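# Insert the held peg into the plate's hole

## Task

The left gripper starts out holding a peg a little above a plate, near the plate's hole. Lower the peg into that hole until it sits on the hole's bottom. Forcing or wedging the peg too hard makes the attempt fail.

## Robot and tools

Robot: two six-joint arms, left_arm and right_arm, each with a parallel two-finger gripper and a wrist camera. Only the left arm's gripper holds the peg. The right arm can simply stay put: send 0 for all its joints and repeat its current opening.

Frames: the scene frame has its origin at table height, halfway between the arms' nominal bases, with +z up, +x reaching out over the table, and the left arm on the +y side. The left base sits at (-0.036, +0.247, 0) m and the right base at (+0.028, -0.347, 0) m in that frame. Both are almost unrotated, so up is +z in each base frame too. Each gripper's reported position and quaternion are in its own arm's base frame. They can be a few centimetres off, more so at long reach. A gripper's fingers point along its local +z and close along its local y. end_effector_position is the spot between the finger pads, about 1 cm short of the fingertips.

Row layout: every row holds 14 numbers in [-1, 1]. The first 7 are for left_arm and the next 7 for right_arm. Within each arm the order is wrist roll (joint6), wrist pitch (joint4), shoulder (joint2), waist (joint1), elbow (joint3), wrist yaw (joint5), then gripper opening. The six joint numbers are offsets from the Joint targets as they stood when the action or call began. They are not absolute angles, and they do not chain from the previous row. Sending the same offset again therefore moves the joint further. On the joint scale, 1.0 equals 2.224 rad for waist, shoulder and elbow, and 8.485 rad for wrist pitch, wrist yaw and wrist roll. The opening number is absolute: +1 fully open, -1 shut.

Joint ranges (rad): waist -2.618 to 3.054, shoulder 0 to 3.142, elbow 0 to 3.142, wrist pitch and wrist yaw -1.571 to 1.571, wrist roll -2.094 to 2.094. An action that would push a joint more than 0.059 rad beyond its range is rejected. The true stops may differ from these by up to 0.059 rad. On every control step, a joint's target may lead its measured angle by at most 0.339 rad (big joints) or 2.2 rad (wrist joints). Targets that would carry the gripper more than 200 mm away are pulled back. Large offsets may therefore need several actions.

Tools:
execute_actions(actions, cameras): actions is a list of actions. Each action is a list of up to 15 rows, and each row lasts one 1/30 s control step. If an action has fewer rows, its last row repeats until 15 steps (0.5 s) are filled. An empty list just reports the current state and images. cameras picks which images come back: omit it, or send null or ["all"], for every camera, and [] for none. The names are cam_high, cam_low, cam_left_wrist and cam_right_wrist, each 672x504.
move(target, speed, blend, opening_speed, blocking, cameras): target is either one 14-number row or a list of up to 15 rows. Every row's offsets count from the same present Joint targets. The arm joints follow a joint-space path, so the gripper generally traces a curve. Nothing is avoided along the way, neither objects nor the other arm. speed is in rad/s for the joint with the longest travel, from 0.01 to 12.57, default 0.5; it can be one value or one per target. blend is in rad and rounds the corners at intermediate targets. opening_speed is how fast the opening command changes, per second on the -1..+1 scale, 0.2 or more. blocking=false returns after about 0.5 s while the motion carries on. The result adds a move: line, for example done, off_target, moving, held or fault, plus limits=held if steps were withheld. Slow motion makes any contact gentler. Aiming far past a contact point presses harder.
wait(seconds): 0 to 10 s, with the last commands held.
stop(): brakes a running move.
zoom_image(camera, region): region is [x0, y0, x1, y1] in image pixels, top-left origin, at most 504x504.
read_manual(section): licence text only.
finished_scene(scene): give the current scene number. This ends the scene for good, and the peg must stay seated afterwards without the robot's help.

Result lines: Joint positions and Joint velocities give one block per arm in the joint order above, in rad and rad/s. Each block ends with the gripper opening in metres (0.093 fully open) and its rate. Joint targets is the base for your next offsets. Joint torques are in N m, positive toward larger angles, and include gravity. Entries 3, 4 and 5 wrap around at ±28. grip_measured is the gripper motor's position on the -1..+1 scale. The pads meet at about -0.94, and each millimetre of object width adds about 0.0208. The reading may be up to 0.02 too high. Tool commands shows the current opening commands. "joint command not followed" means a clearance check changed some targets. "joint sent to its limit" means a joint was driven to its end stop. Action results also list joint positions at some control steps. MOTOR HOT appears at 75 °C. An OVER-TEMPERATURE FAULT at 90 °C folds that arm away for the rest of the scene.

Holding the peg: keep sending the same closing number for the left gripper on every row. Any other number, including 0, is a new command and may release the peg. Do not let go while the peg is still moving.

Cautions: lower the peg slowly in small steps, and watch the wrist and fixed cameras to line it up over the hole. If torques jump or the peg stops short, stop pushing. To end a press, command the targets back past the measured joint positions. Do not jam the peg or push hard. Keep the arms from striking each other, and never close a gripper on the other arm's fingers. Do not let the peg or plate fall off the table. Avoid holding stretched poses for long, since that heats the motors. Loose objects may get an occasional brief shove.

Each tool is called after ">>>" as name([rows], argument=value, ...), one row to a line, values as JSON.

## Session

>>> execute_actions(actions=[])

Scene clock: 0.00 s.
left_arm: end_effector_position=(+0.2800, -0.1607, +0.1327) grip_measured=-0.291 end_effector_quat_wxyz=(+0.019, +0.861, +0.508, +0.003) | right_arm: end_effector_position=(+0.3754, +0.0000, +0.4021) grip_measured=+1.000 end_effector_quat_wxyz=(+0.707, +0.000, +0.707, +0.000)
Joint names: [wrist roll, wrist pitch, shoulder, waist, elbow, wrist yaw]
Joint positions: left_arm=[1.56 -1.298 1.73 -0.515 1.493 0.013 0.031] | right_arm=[0 0 1.047 0 1.047 0 0.093]
Joint velocities: left_arm=[-0.051 -0.081 0.002 -0.012 0.017 -0.095 0.008] | right_arm=[within noise]
Joint torques (N m): no reading
Motor temperatures (°C): left_arm=[29 35 36 28 36 31 31] | right_arm=[29 33 34 29 38 33 31]
Heat: left arm: 36 °C; right arm: 38 °C.
Joint targets: left_arm=[1.560 -1.296 1.710 -0.515 1.510 0.016] | right_arm=[0.000 0.011 1.042 0.000 1.062 0.000]
Tool commands: left_gripper/opening=-0.921165 right_gripper/opening=+1.0

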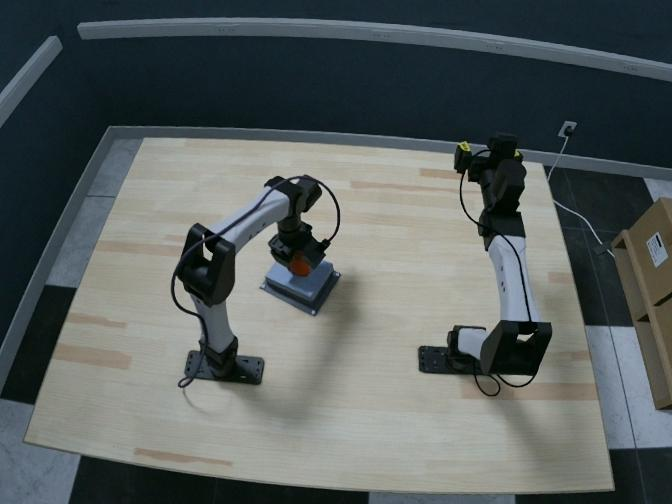

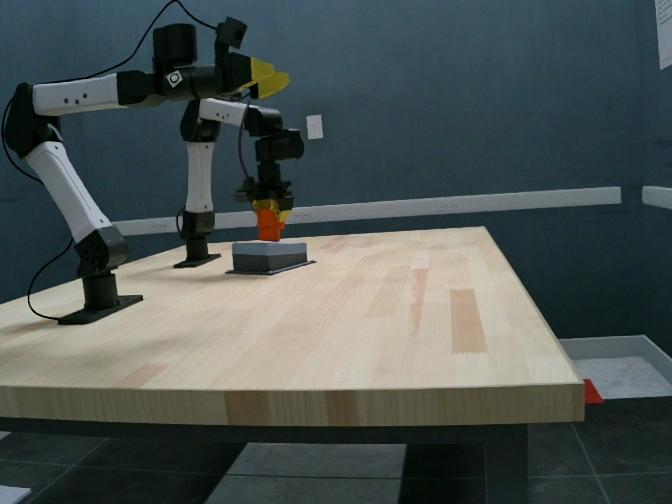

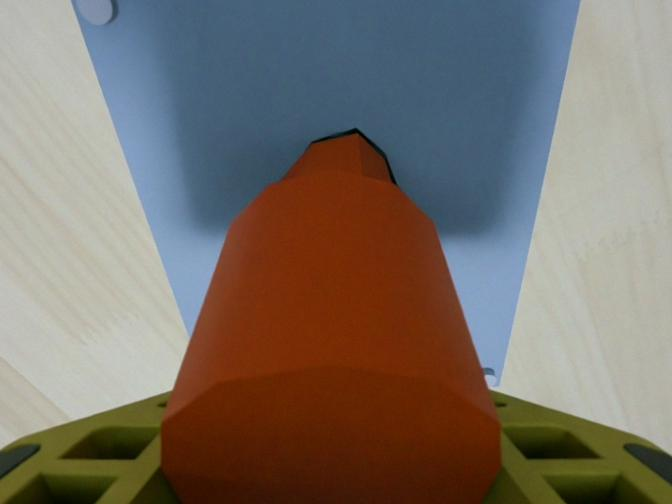

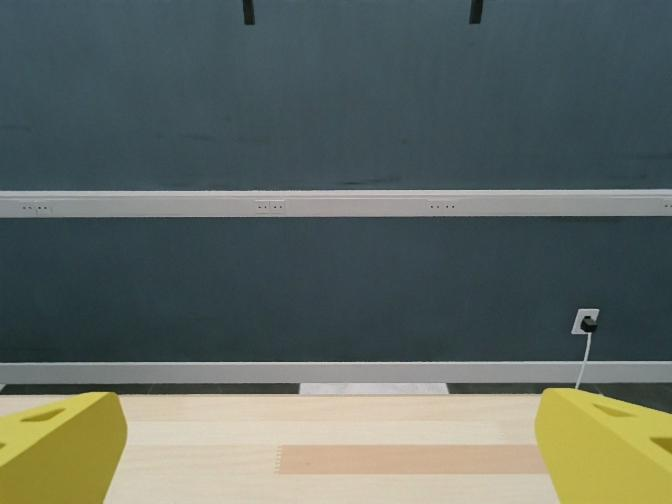

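>>> zoom_image(camera="cam_left_wrist", region=[230, 80, 490, 275])

>>> zoom_image(camera="cam_low", region=[210, 180, 330, 290])

>>> zoom_image(camera="cam_high", region=[240, 220, 360, 330])

Scaled by 1.938 from the camera's 672x504 image, which has a finer 960x720 frame.

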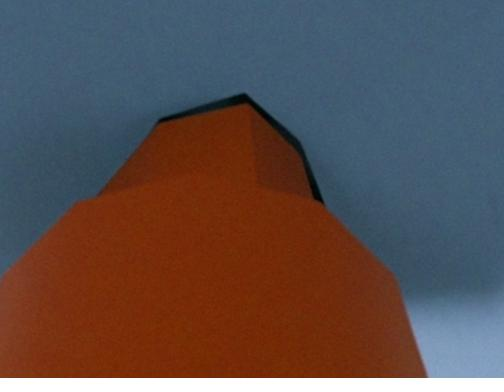

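Scaled by 4.200 from the camera's 672x504 image, which has a finer 960x720 frame.

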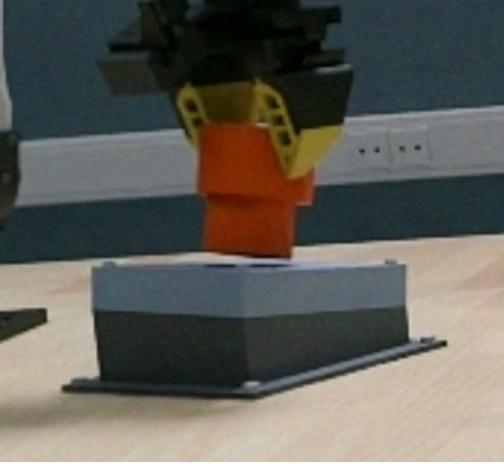

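Scaled by 4.200 from the camera's 672x504 image, which has a finer 960x720 frame.

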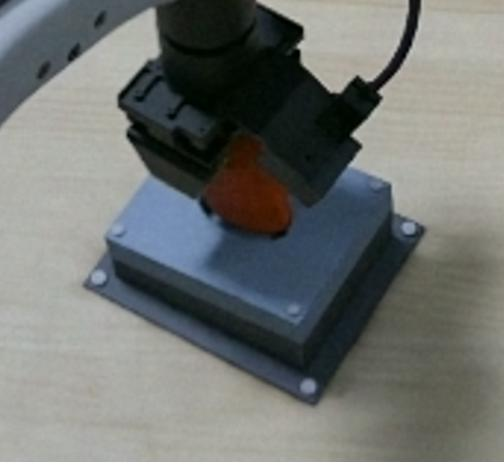

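>>> move(target=[0,0,0,0,0,0,-0.921165, 0,0.17973,0.45683,0.1383,-0.2428,-0.16944,1.0], speed=1.2)

Scene clock: 60.67 s.
left_arm: end_effector_position=(+0.2800, -0.1607, +0.1327) grip_measured=-0.217 end_effector_quat_wxyz=(+0.019, +0.861, +0.508, +0.003) | right_arm: end_effector_position=(+0.2484, +0.2518, +0.1012) grip_measured=+1.000 end_effector_quat_wxyz=(-0.451, +0.529, -0.472, -0.542)
Joint names: [wrist roll, wrist pitch, shoulder, waist, elbow, wrist yaw]
Joint positions: left_arm=[1.56 -1.298 1.73 -0.515 1.493 0.013 0.035] | right_arm=[0 1.498 2.055 0.302 0.523 -1.417 0.093]
Joint torques (N m): left_arm=[0.17 0.4 -8.64 -0.68 7.35 0.15] | right_arm=[0 1.98 -6.28 0.25 3.32 -0.28]
Motor temperatures (°C): left_arm=[29 34 50 28 41 31 33] | right_arm=[29 45 36 29 46 33 31]
Heat: left arm: 50 °C; right arm: 46 °C.
Joint targets: left_arm=[1.560 -1.296 1.710 -0.515 1.510 0.016] | right_arm=[0.000 1.536 2.058 0.308 0.522 -1.437]
move: off_target (right_arm); right_arm: the wrist pitch is farthest, 0.038 rad from its target
camera_calibration:
cam_right_wrist: T_world_to_cam=[[0.985838, 0.159591, -0.0515237, -0.281138], [0.0207539, -0.420974, -0.906835, 0.230853], [-0.166413, 0.892923, -0.418324, -0.0648572], [0, 0, 0, 1]] pos_world=[0.261572, 0.199963, 0.167729]

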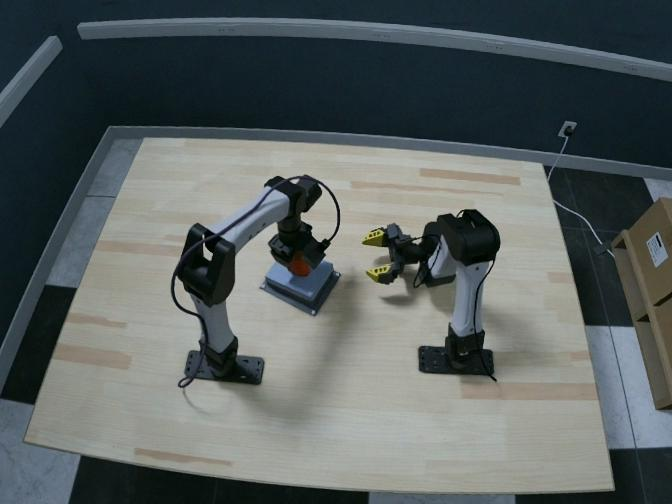

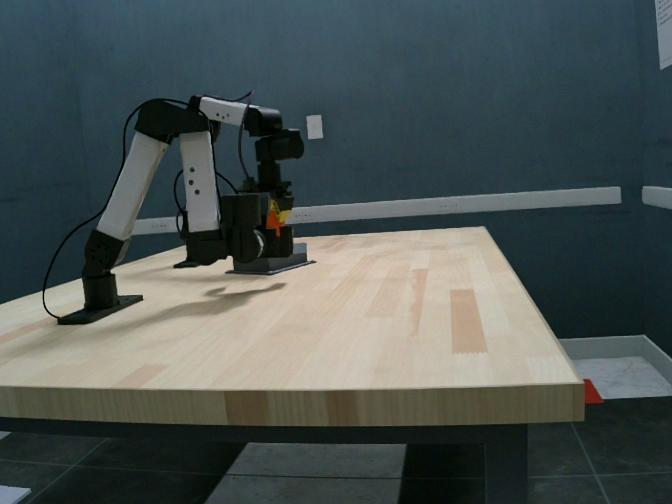

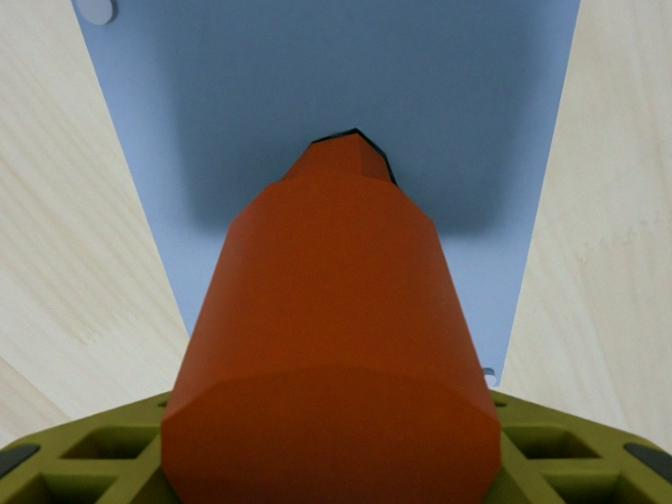

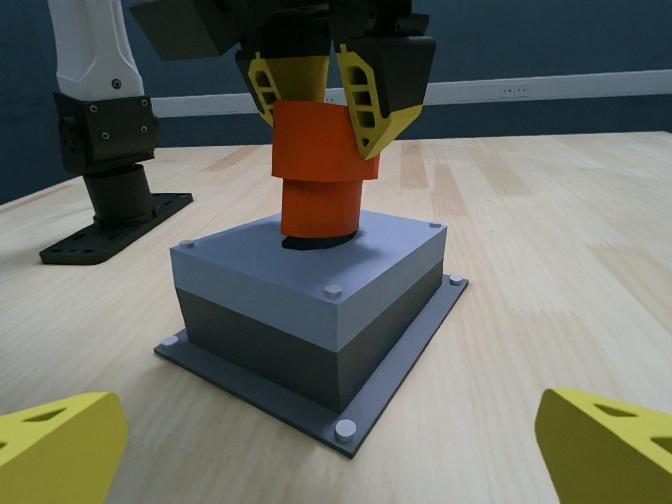

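>>> zoom_image(camera="cam_right_wrist", region=[210, 60, 460, 260])

>>> zoom_image(camera="cam_right_wrist", region=[260, 160, 400, 270])

Scaled by 2.016 from the camera's 672x504 image, which has a finer 960x720 frame.

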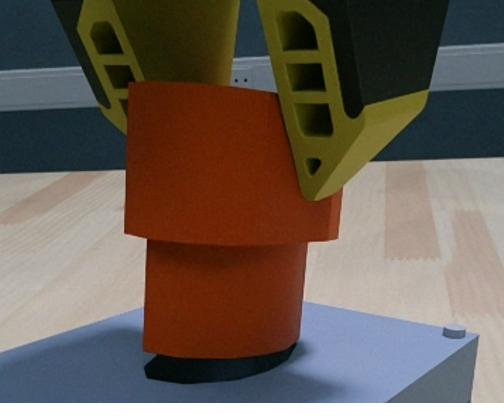

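Scaled by 3.600 from the camera's 672x504 image, which has a finer 960x720 frame.

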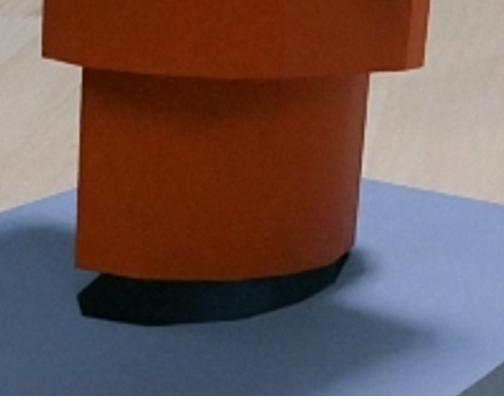

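>>> move([
  [0,-0.00283,0.0001,0,0.01079,0,-0.921165,0,0,0,0,0,0,1.0],
  [-0.02027,-0.01332,0.0331,-0.0751,0.04892,-0.02887,-0.921165,0,0,0,0,0,0,1.0],
], speed=[0.1,0.2])

>>> zoom_image(camera="cam_right_wrist", region=[210, 60, 460, 260])

>>> zoom_image(camera="cam_left_wrist", region=[230, 80, 490, 275])

Scene clock: 117.10 s.
left_arm: end_effector_position=(+0.2736, -0.1755, +0.1460) grip_measured=-0.217 end_effector_quat_wxyz=(-0.041, +0.856, +0.505, +0.096) | right_arm: end_effector_position=(+0.2483, +0.2518, +0.1013) grip_measured=+1.000 end_effector_quat_wxyz=(-0.451, +0.529, -0.472, -0.542)
Joint names: [wrist roll, wrist pitch, shoulder, waist, elbow, wrist yaw]
Joint positions: left_arm=[1.396 -1.391 1.775 -0.679 1.585 -0.21 0.035] | right_arm=[0 1.498 2.055 0.302 0.523 -1.418 0.093]
Joint torques (N m): left_arm=[0.08 0.15 -6.8 -0.77 8.92 -0.17] | right_arm=[-0.02 1.9 -6.35 0.27 3.4 -0.28]
Heat: left arm: 53 °C; right arm: 47 °C.
Joint targets: left_arm=[1.388 -1.409 1.783 -0.681 1.619 -0.229] | right_arm=[0.000 1.536 2.058 0.308 0.522 -1.438]
move: off_target (right_arm); right_arm: the wrist pitch is farthest, 0.038 rad from its target
camera_calibration:
cam_left_wrist: T_world_to_cam=[[-0.875364, 0.48318, -0.0165684, 0.326641], [0.371706, 0.694533, 0.616002, -0.0335983], [0.309147, 0.533068, -0.78757, 0.210531], [0, 0, 0, 1]] pos_world=[0.233333, -0.246719, 0.191917]
cam_right_wrist: T_world_to_cam=[[0.985739, 0.160304, -0.0511936, -0.28121], [0.0213538, -0.420914, -0.906849, 0.230689], [-0.16692, 0.892824, -0.418335, -0.0647202], [0, 0, 0, 1]] pos_world=[0.261471, 0.199963, 0.167729]

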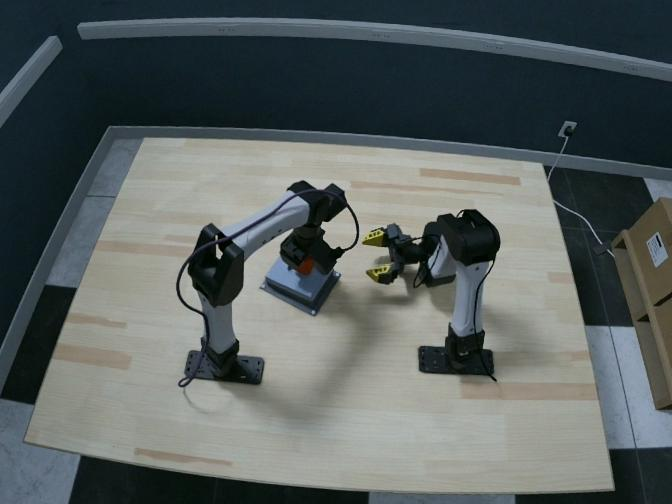

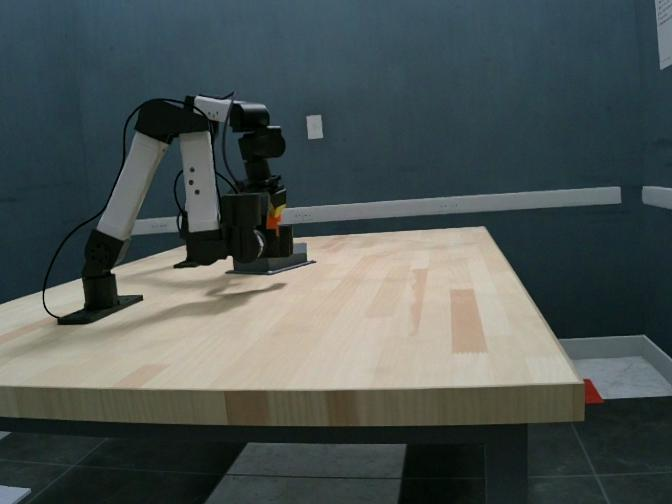

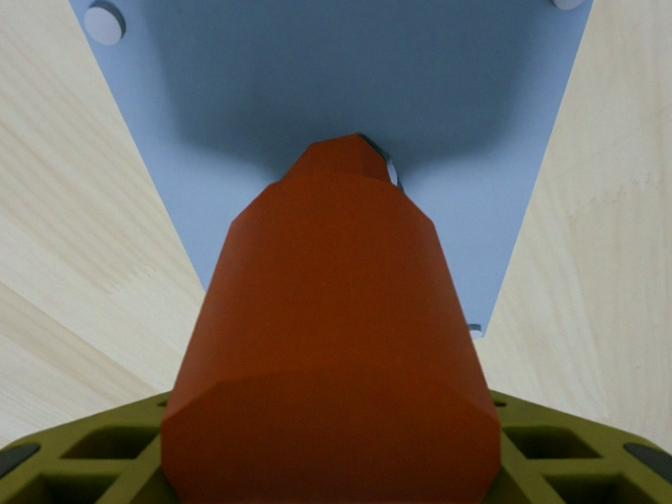

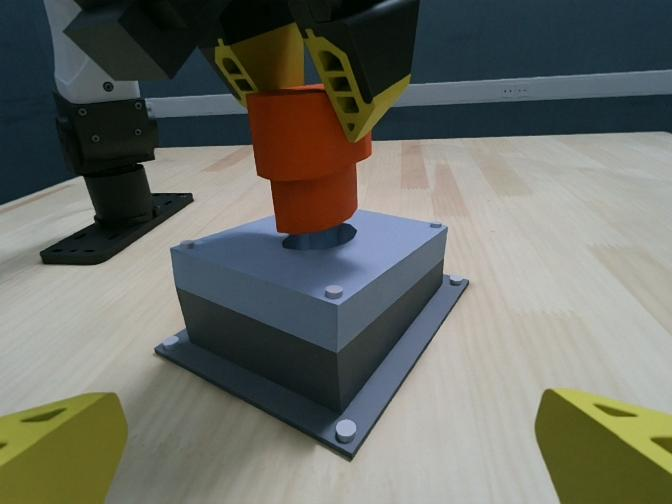

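Scaled by 2.016 from the camera's 672x504 image, which has a finer 960x720 frame.

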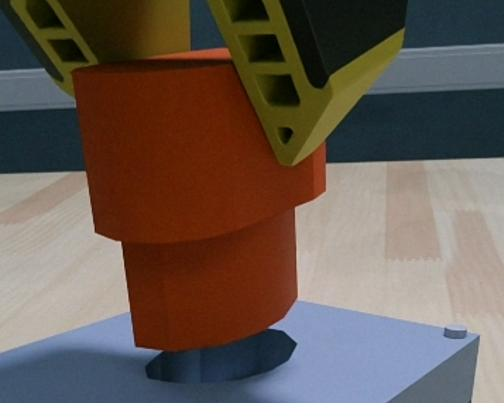

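Scaled by 1.938 from the camera's 672x504 image, which has a finer 960x720 frame.

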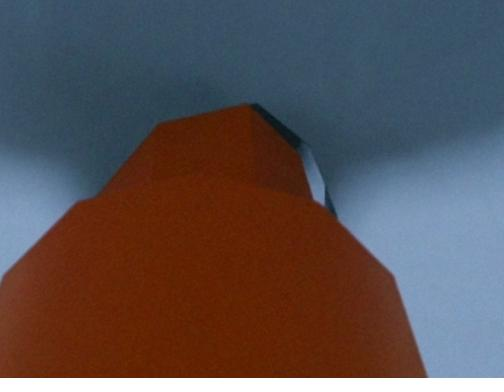

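>>> zoom_image(camera="cam_right_wrist", region=[140, 200, 480, 470])

>>> zoom_image(camera="cam_right_wrist", region=[260, 160, 400, 270])

>>> zoom_image(camera="cam_left_wrist", region=[270, 120, 410, 230])

Scaled by 1.482 from the camera's 672x504 image, which has a finer 960x720 frame.

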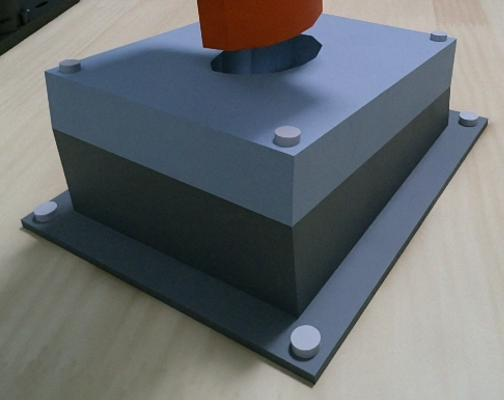

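Scaled by 3.600 from the camera's 672x504 image, which has a finer 960x720 frame.

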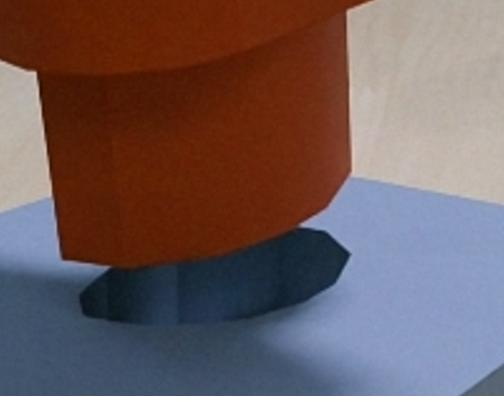

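Scaled by 3.600 from the camera's 672x504 image, which has a finer 960x720 frame.

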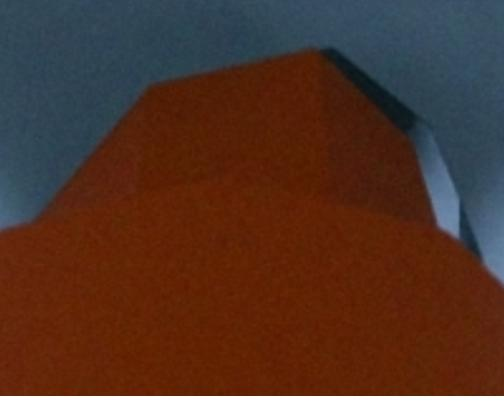

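>>> move(target=[-0.00259,-0.00672,0.02248,0.02383,0.03058,0.01249,-0.921165,0,0,0,0,0,0,1.0], speed=0.15)

>>> zoom_image(camera="cam_right_wrist", region=[260, 160, 400, 270])

>>> zoom_image(camera="cam_left_wrist", region=[270, 100, 410, 210])

>>> zoom_image(camera="cam_right_wrist", region=[140, 60, 480, 330])

Scene clock: 204.70 s.
left_arm: end_effector_position=(+0.2770, -0.1750, +0.1458) grip_measured=-0.217 end_effector_quat_wxyz=(-0.046, +0.842, +0.535, +0.054) | right_arm: end_effector_position=(+0.2483, +0.2518, +0.1013) grip_measured=+1.000 end_effector_quat_wxyz=(-0.451, +0.529, -0.471, -0.542)
Joint names: [wrist roll, wrist pitch, shoulder, waist, elbow, wrist yaw]
Joint positions: left_arm=[1.373 -1.446 1.825 -0.632 1.653 -0.134 0.035] | right_arm=[0 1.499 2.055 0.302 0.523 -1.418 0.093]
Joint torques (N m): left_arm=[0.09 0 -7.06 -0.42 8.81 0.11] | right_arm=[0 1.88 -6.19 0.43 3.44 -0.25]
Motor temperatures (°C): left_arm=[29 32 49 28 49 31 34] | right_arm=[28 49 40 29 40 33 31]
Heat: left arm: 49 °C; right arm: 49 °C.
Joint targets: left_arm=[1.366 -1.466 1.833 -0.628 1.687 -0.123] | right_arm=[0.000 1.536 2.058 0.308 0.522 -1.438]
move: off_target (right_arm); right_arm: the wrist pitch is farthest, 0.037 rad from its target
camera_calibration:
cam_left_wrist: T_world_to_cam=[[-0.906786, 0.420584, 0.0291266, 0.320416], [0.363086, 0.743971, 0.56096, -0.0160241], [0.214261, 0.519246, -0.827331, 0.238741], [0, 0, 0, 1]] pos_world=[0.245214, -0.246806, 0.197174]
cam_right_wrist: T_world_to_cam=[[0.985748, 0.160386, -0.0507713, -0.281296], [0.0217445, -0.420736, -0.906922, 0.230655], [-0.166819, 0.892893, -0.418227, -0.0647365], [0, 0, 0, 1]] pos_world=[0.261472, 0.199964, 0.16783]

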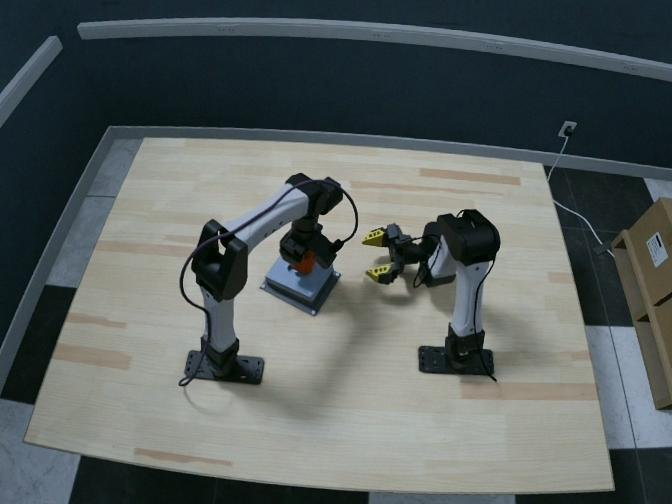

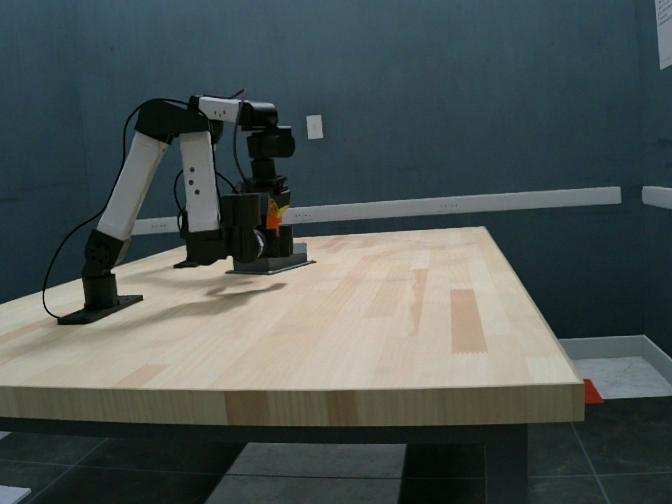

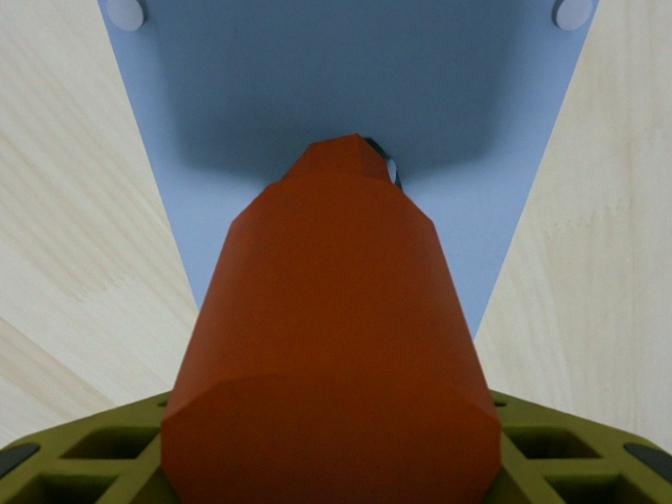

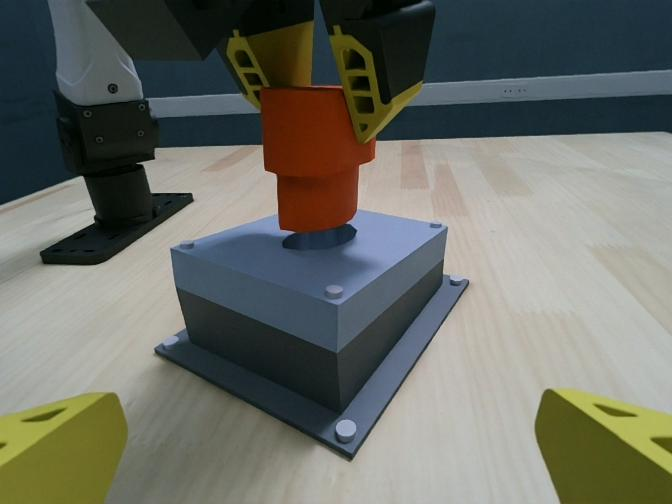

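Scaled by 3.600 from the camera's 672x504 image, which has a finer 960x720 frame.

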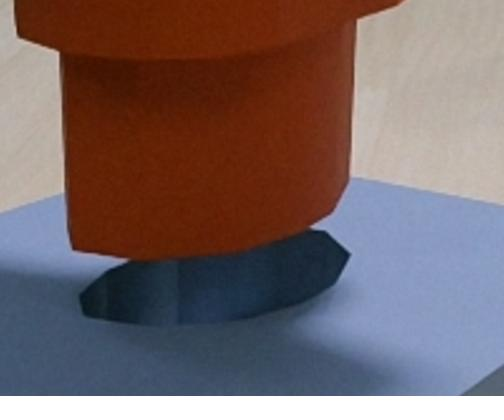

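Scaled by 3.600 from the camera's 672x504 image, which has a finer 960x720 frame.

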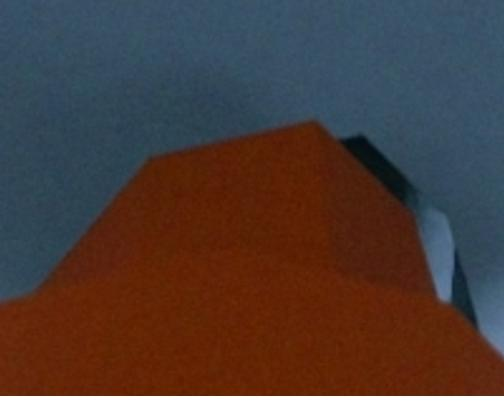

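Scaled by 1.482 from the camera's 672x504 image, which has a finer 960x720 frame.

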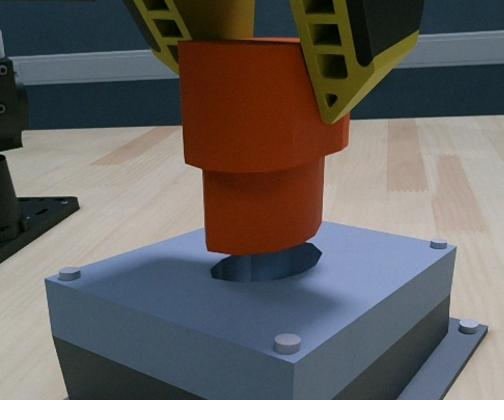

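>>> zoom_image(camera="cam_left_wrist", region=[150, 150, 520, 440])

>>> zoom_image(camera="cam_left_wrist", region=[80, 0, 620, 380])

>>> zoom_image(camera="cam_right_wrist", region=[270, 200, 370, 260])

>>> zoom_image(camera="cam_left_wrist", region=[340, 120, 420, 200])

Scaled by 1.362 from the camera's 672x504 image, which has a finer 960x720 frame.

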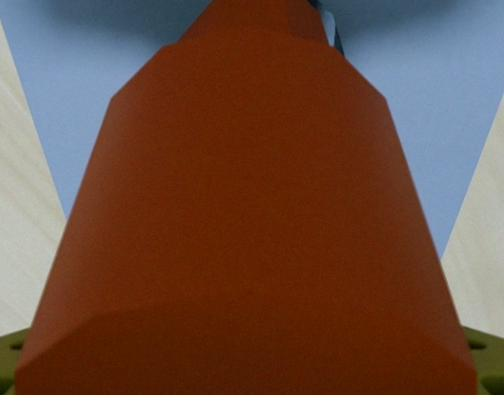

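Region (80, 0, 620, 380) is 540x380 pixels. A region can be at most 504 by 504 pixels.

Scaled by 5.040 from the camera's 672x504 image, which has a finer 960x720 frame.

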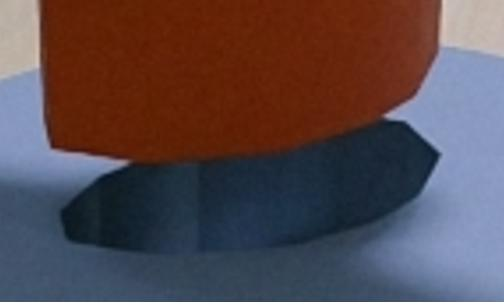

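Scaled by 6.300 from the camera's 672x504 image, which has a finer 960x720 frame.

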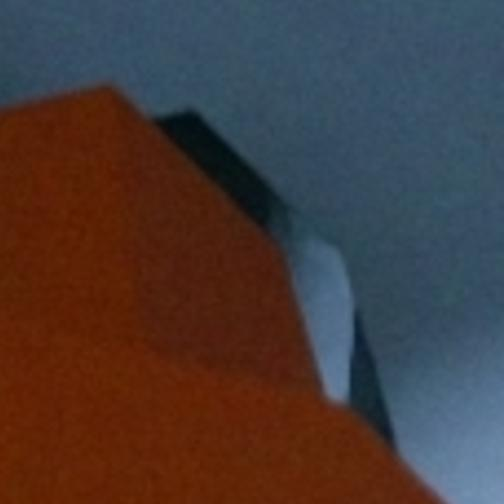

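>>> zoom_image(camera="cam_left_wrist", region=[80, 0, 330, 380])

>>> zoom_image(camera="cam_left_wrist", region=[380, 0, 630, 380])

Scaled by 1.326 from the camera's 672x504 image, which has a finer 960x720 frame.

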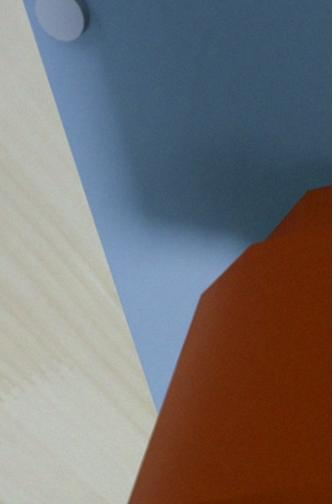

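Scaled by 1.326 from the camera's 672x504 image, which has a finer 960x720 frame.

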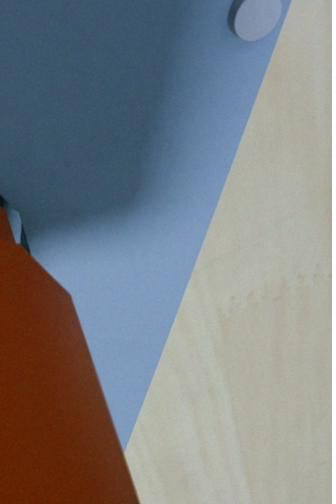

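>>> move(target=[0.00896,0.00448,-0.01933,0.01664,-0.01664,0.00601,-0.921165,0,0,0,0,0,0,1.0], speed=0.12)

>>> zoom_image(camera="cam_right_wrist", region=[270, 180, 370, 260])

>>> zoom_image(camera="cam_left_wrist", region=[270, 100, 410, 210])

>>> zoom_image(camera="cam_left_wrist", region=[340, 120, 420, 200])

>>> zoom_image(camera="cam_right_wrist", region=[140, 60, 480, 330])

Scene clock: 276.97 s.
left_arm: end_effector_position=(+0.2783, -0.1714, +0.1438) grip_measured=-0.217 end_effector_quat_wxyz=(-0.039, +0.848, +0.527, +0.029) | right_arm: end_effector_position=(+0.2483, +0.2518, +0.1013) grip_measured=+1.000 end_effector_quat_wxyz=(-0.451, +0.529, -0.471, -0.542)
Joint names: [wrist roll, wrist pitch, shoulder, waist, elbow, wrist yaw]
Joint positions: left_arm=[1.432 -1.443 1.825 -0.596 1.649 -0.085 0.035] | right_arm=[0 1.499 2.055 0.302 0.523 -1.418 0.093]
Joint torques (N m): left_arm=[0.31 0.44 -10.43 -0.34 5.82 0.23] | right_arm=[0.01 1.93 -6.11 0.24 3.23 -0.28]
Heat: left arm: 49 °C; right arm: 50 °C.
Joint targets: left_arm=[1.442 -1.428 1.790 -0.592 1.650 -0.072] | right_arm=[0.000 1.536 2.058 0.308 0.522 -1.438]
move: off_target (right_arm); right_arm: the wrist pitch is farthest, 0.037 rad from its target
camera_calibration:
cam_left_wrist: T_world_to_cam=[[-0.897215, 0.43922, 0.0457173, 0.31825], [0.397064, 0.757103, 0.518783, -0.0192067], [0.193247, 0.483613, -0.853683, 0.238477], [0, 0, 0, 1]] pos_world=[0.24708, -0.240571, 0.198999]
cam_right_wrist: T_world_to_cam=[[0.985748, 0.160386, -0.0507713, -0.281296], [0.0217445, -0.420736, -0.906922, 0.230655], [-0.166819, 0.892893, -0.418227, -0.0647365], [0, 0, 0, 1]] pos_world=[0.261472, 0.199964, 0.16783]

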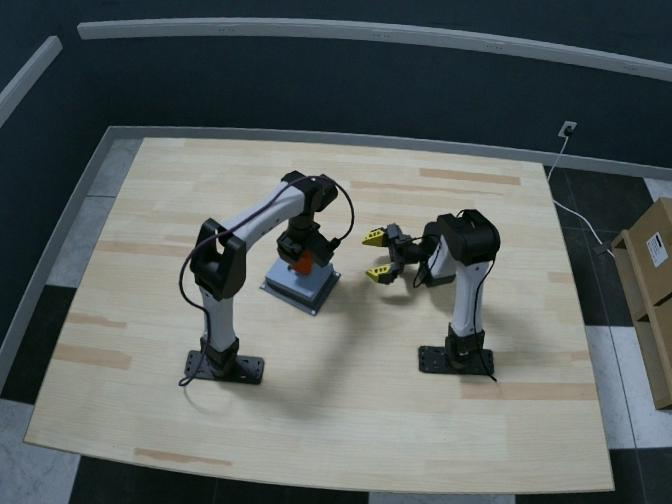

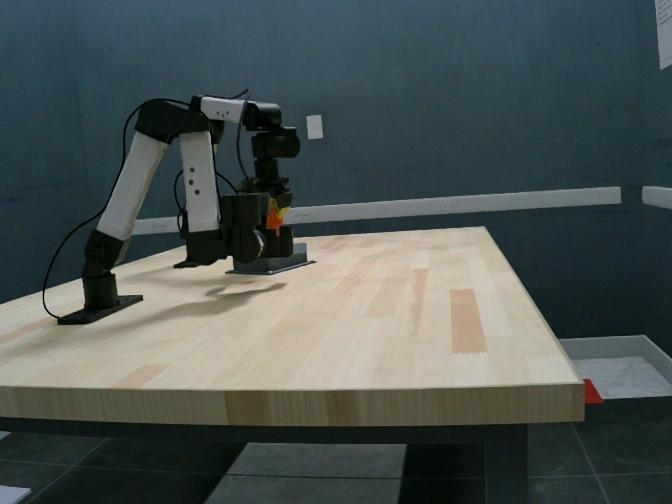

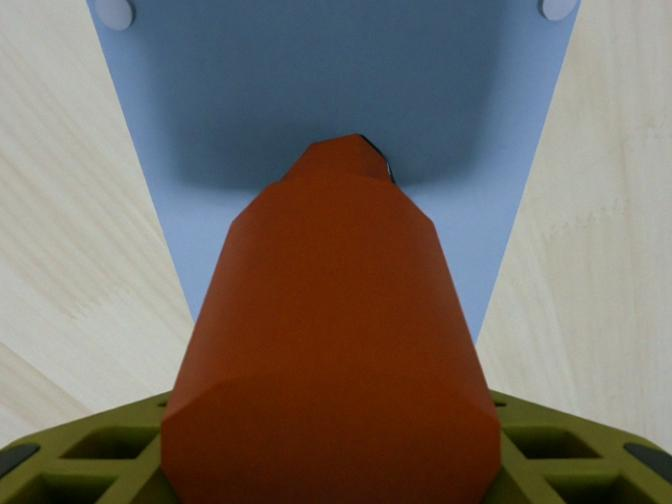

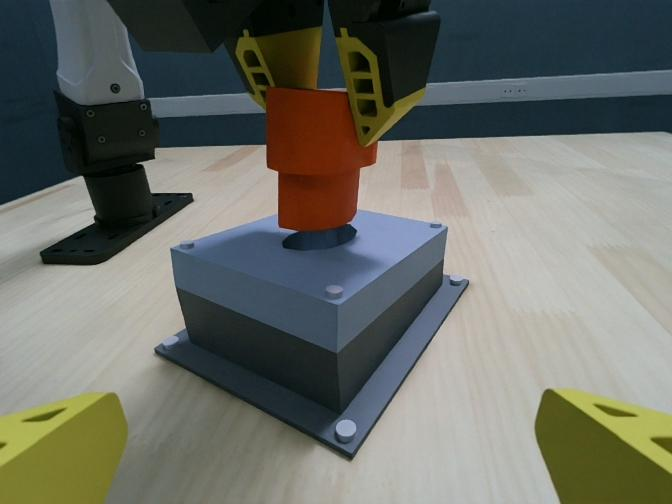

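Scaled by 5.040 from the camera's 672x504 image, which has a finer 960x720 frame.

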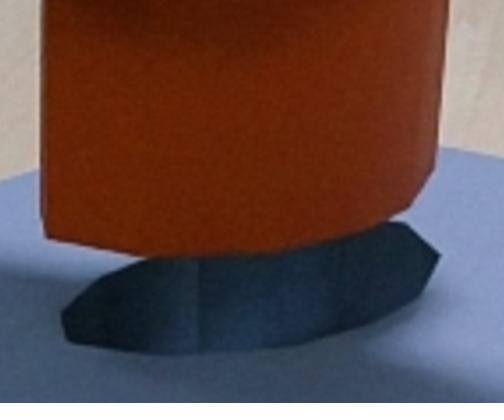

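Scaled by 3.600 from the camera's 672x504 image, which has a finer 960x720 frame.

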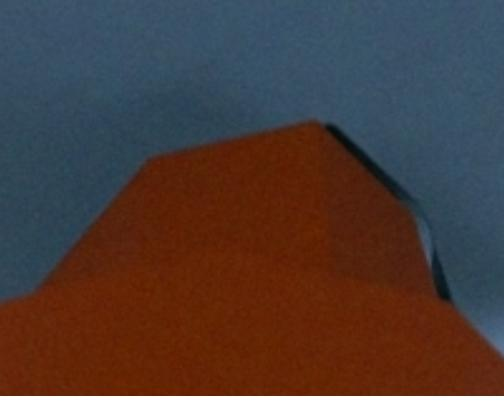

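Scaled by 6.300 from the camera's 672x504 image, which has a finer 960x720 frame.

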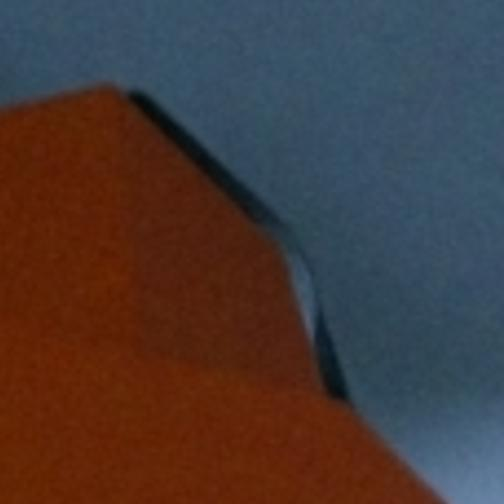

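Scaled by 1.482 from the camera's 672x504 image, which has a finer 960x720 frame.

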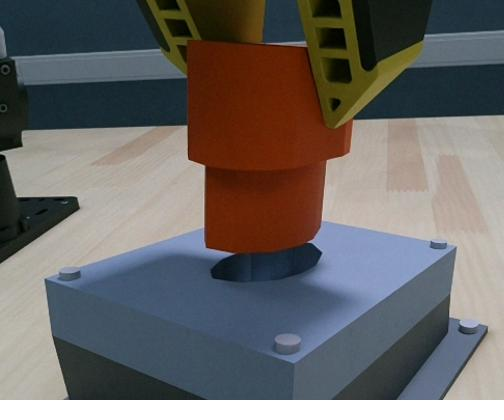

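>>> zoom_image(camera="cam_left_wrist", region=[80, 0, 330, 380])

>>> zoom_image(camera="cam_left_wrist", region=[380, 0, 630, 380])

Scaled by 1.326 from the camera's 672x504 image, which has a finer 960x720 frame.

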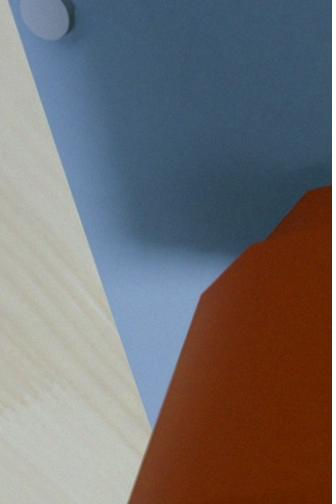

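Scaled by 1.326 from the camera's 672x504 image, which has a finer 960x720 frame.

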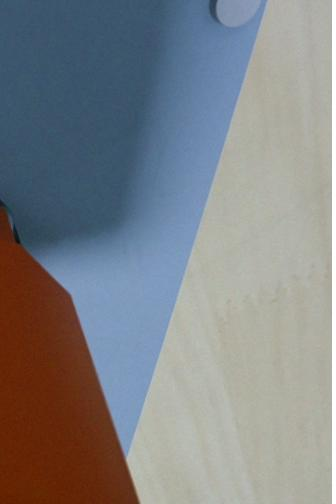

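>>> move(target=[0.00083,0.00684,-0.01259,0.00315,-0.03372,0,-0.921165,0,0,0,0,0,0,1.0], speed=0.06)

>>> zoom_image(camera="cam_right_wrist", region=[270, 190, 370, 270])

>>> zoom_image(camera="cam_left_wrist", region=[340, 120, 420, 200])

>>> zoom_image(camera="cam_left_wrist", region=[270, 100, 410, 210])

Scene clock: 316.93 s.
left_arm: end_effector_position=(+0.2757, -0.1681, +0.1295) grip_measured=-0.217 end_effector_quat_wxyz=(-0.041, +0.849, +0.526, +0.027) | right_arm: end_effector_position=(+0.2483, +0.2518, +0.1013) grip_measured=+1.000 end_effector_quat_wxyz=(-0.451, +0.529, -0.471, -0.542)
Joint names: [wrist roll, wrist pitch, shoulder, waist, elbow, wrist yaw]
Joint positions: left_arm=[1.439 -1.387 1.812 -0.591 1.576 -0.084 0.035] | right_arm=[0 1.499 2.055 0.302 0.523 -1.418 0.093]
Joint torques (N m): left_arm=[0.22 0.44 -11.41 -0.06 5.63 0.18] | right_arm=[0.05 1.89 -6.46 0.2 3.28 -0.31]
Motor temperatures (°C): left_arm=[29 31 57 28 46 30 35] | right_arm=[28 51 41 29 38 32 31]
Heat: left arm: 57 °C; right arm: 51 °C.
Joint targets: left_arm=[1.449 -1.370 1.762 -0.584 1.575 -0.072] | right_arm=[0.000 1.536 2.058 0.308 0.522 -1.437]
move: off_target (left_arm, right_arm); left_arm: the shoulder is farthest, 0.050 rad from its target; right_arm: the wrist pitch is farthest, 0.037 rad from its target
camera_calibration:
cam_left_wrist: T_world_to_cam=[[-0.895852, 0.441409, 0.0510564, 0.314508], [0.401644, 0.755235, 0.51798, -0.0147978], [0.190081, 0.48454, -0.853868, 0.226248], [0, 0, 0, 1]] pos_world=[0.244691, -0.237277, 0.184793]
cam_right_wrist: T_world_to_cam=[[0.985748, 0.160386, -0.0507713, -0.281296], [0.0217445, -0.420736, -0.906922, 0.230655], [-0.166819, 0.892893, -0.418227, -0.0647365], [0, 0, 0, 1]] pos_world=[0.261472, 0.199964, 0.16783]

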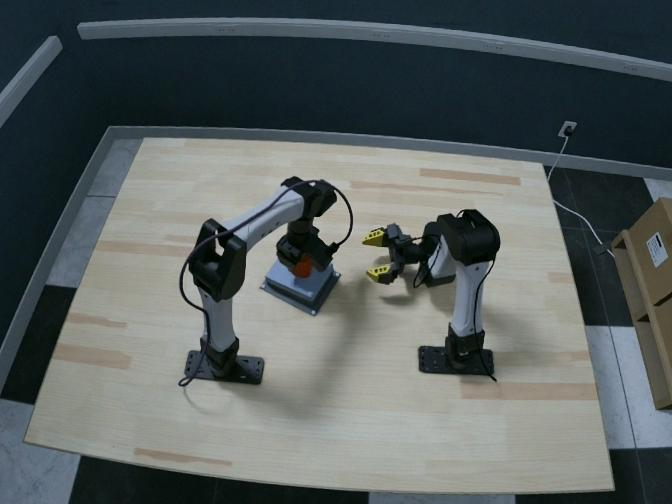

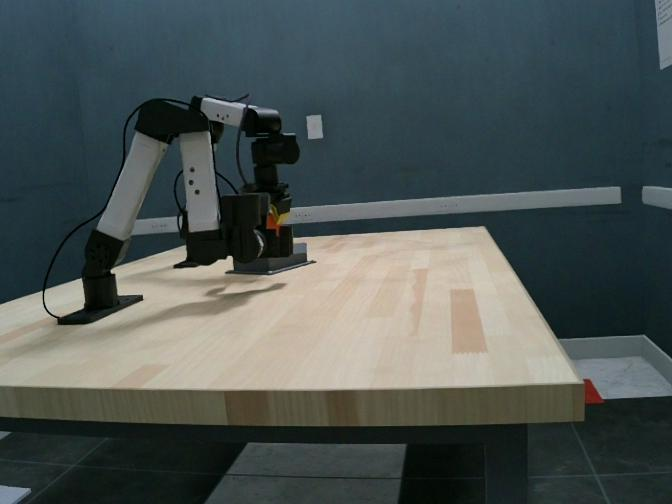

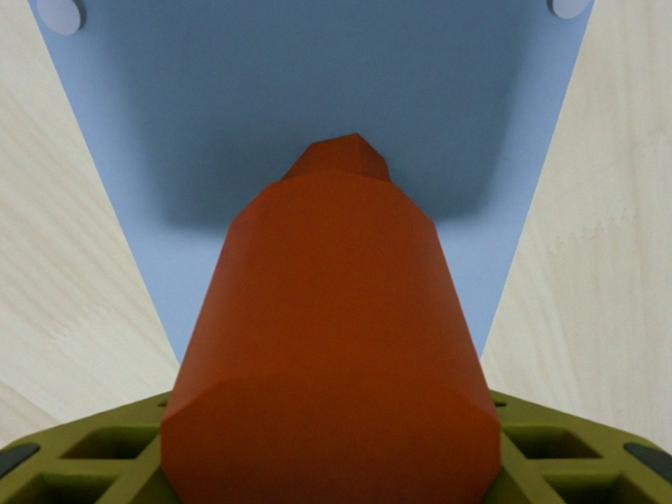

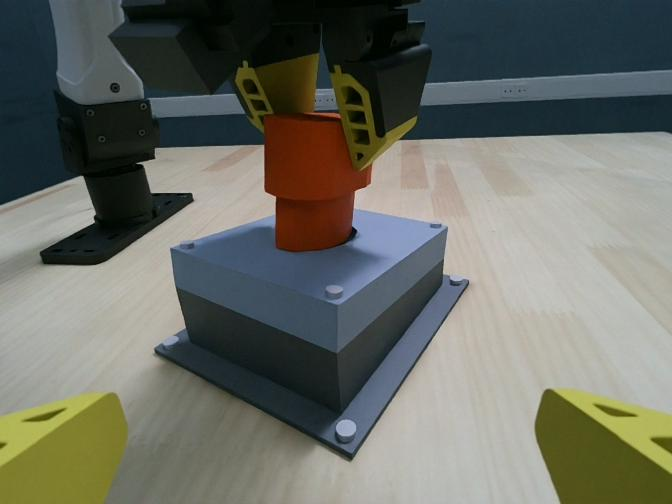

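Scaled by 5.040 from the camera's 672x504 image, which has a finer 960x720 frame.

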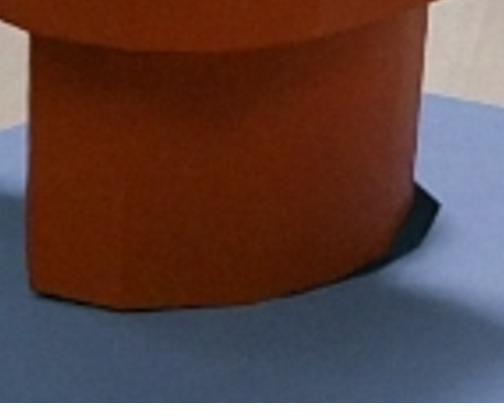

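Scaled by 6.300 from the camera's 672x504 image, which has a finer 960x720 frame.

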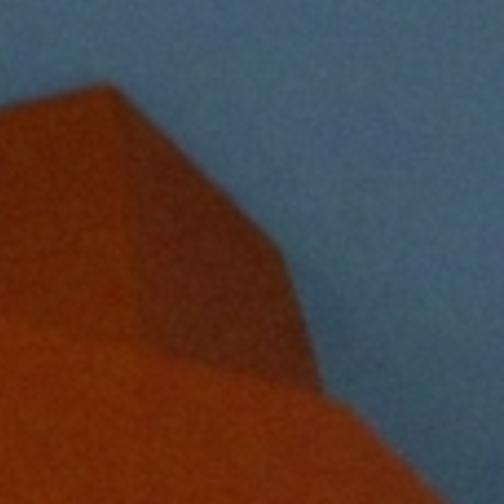

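Scaled by 3.600 from the camera's 672x504 image, which has a finer 960x720 frame.

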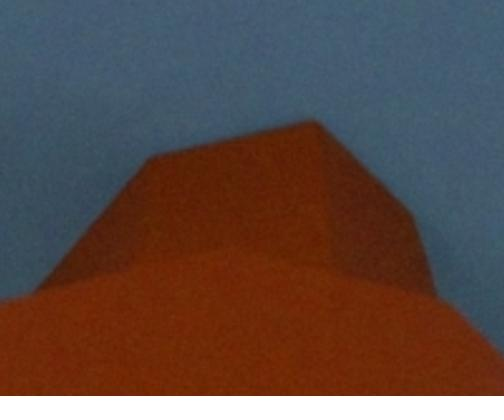

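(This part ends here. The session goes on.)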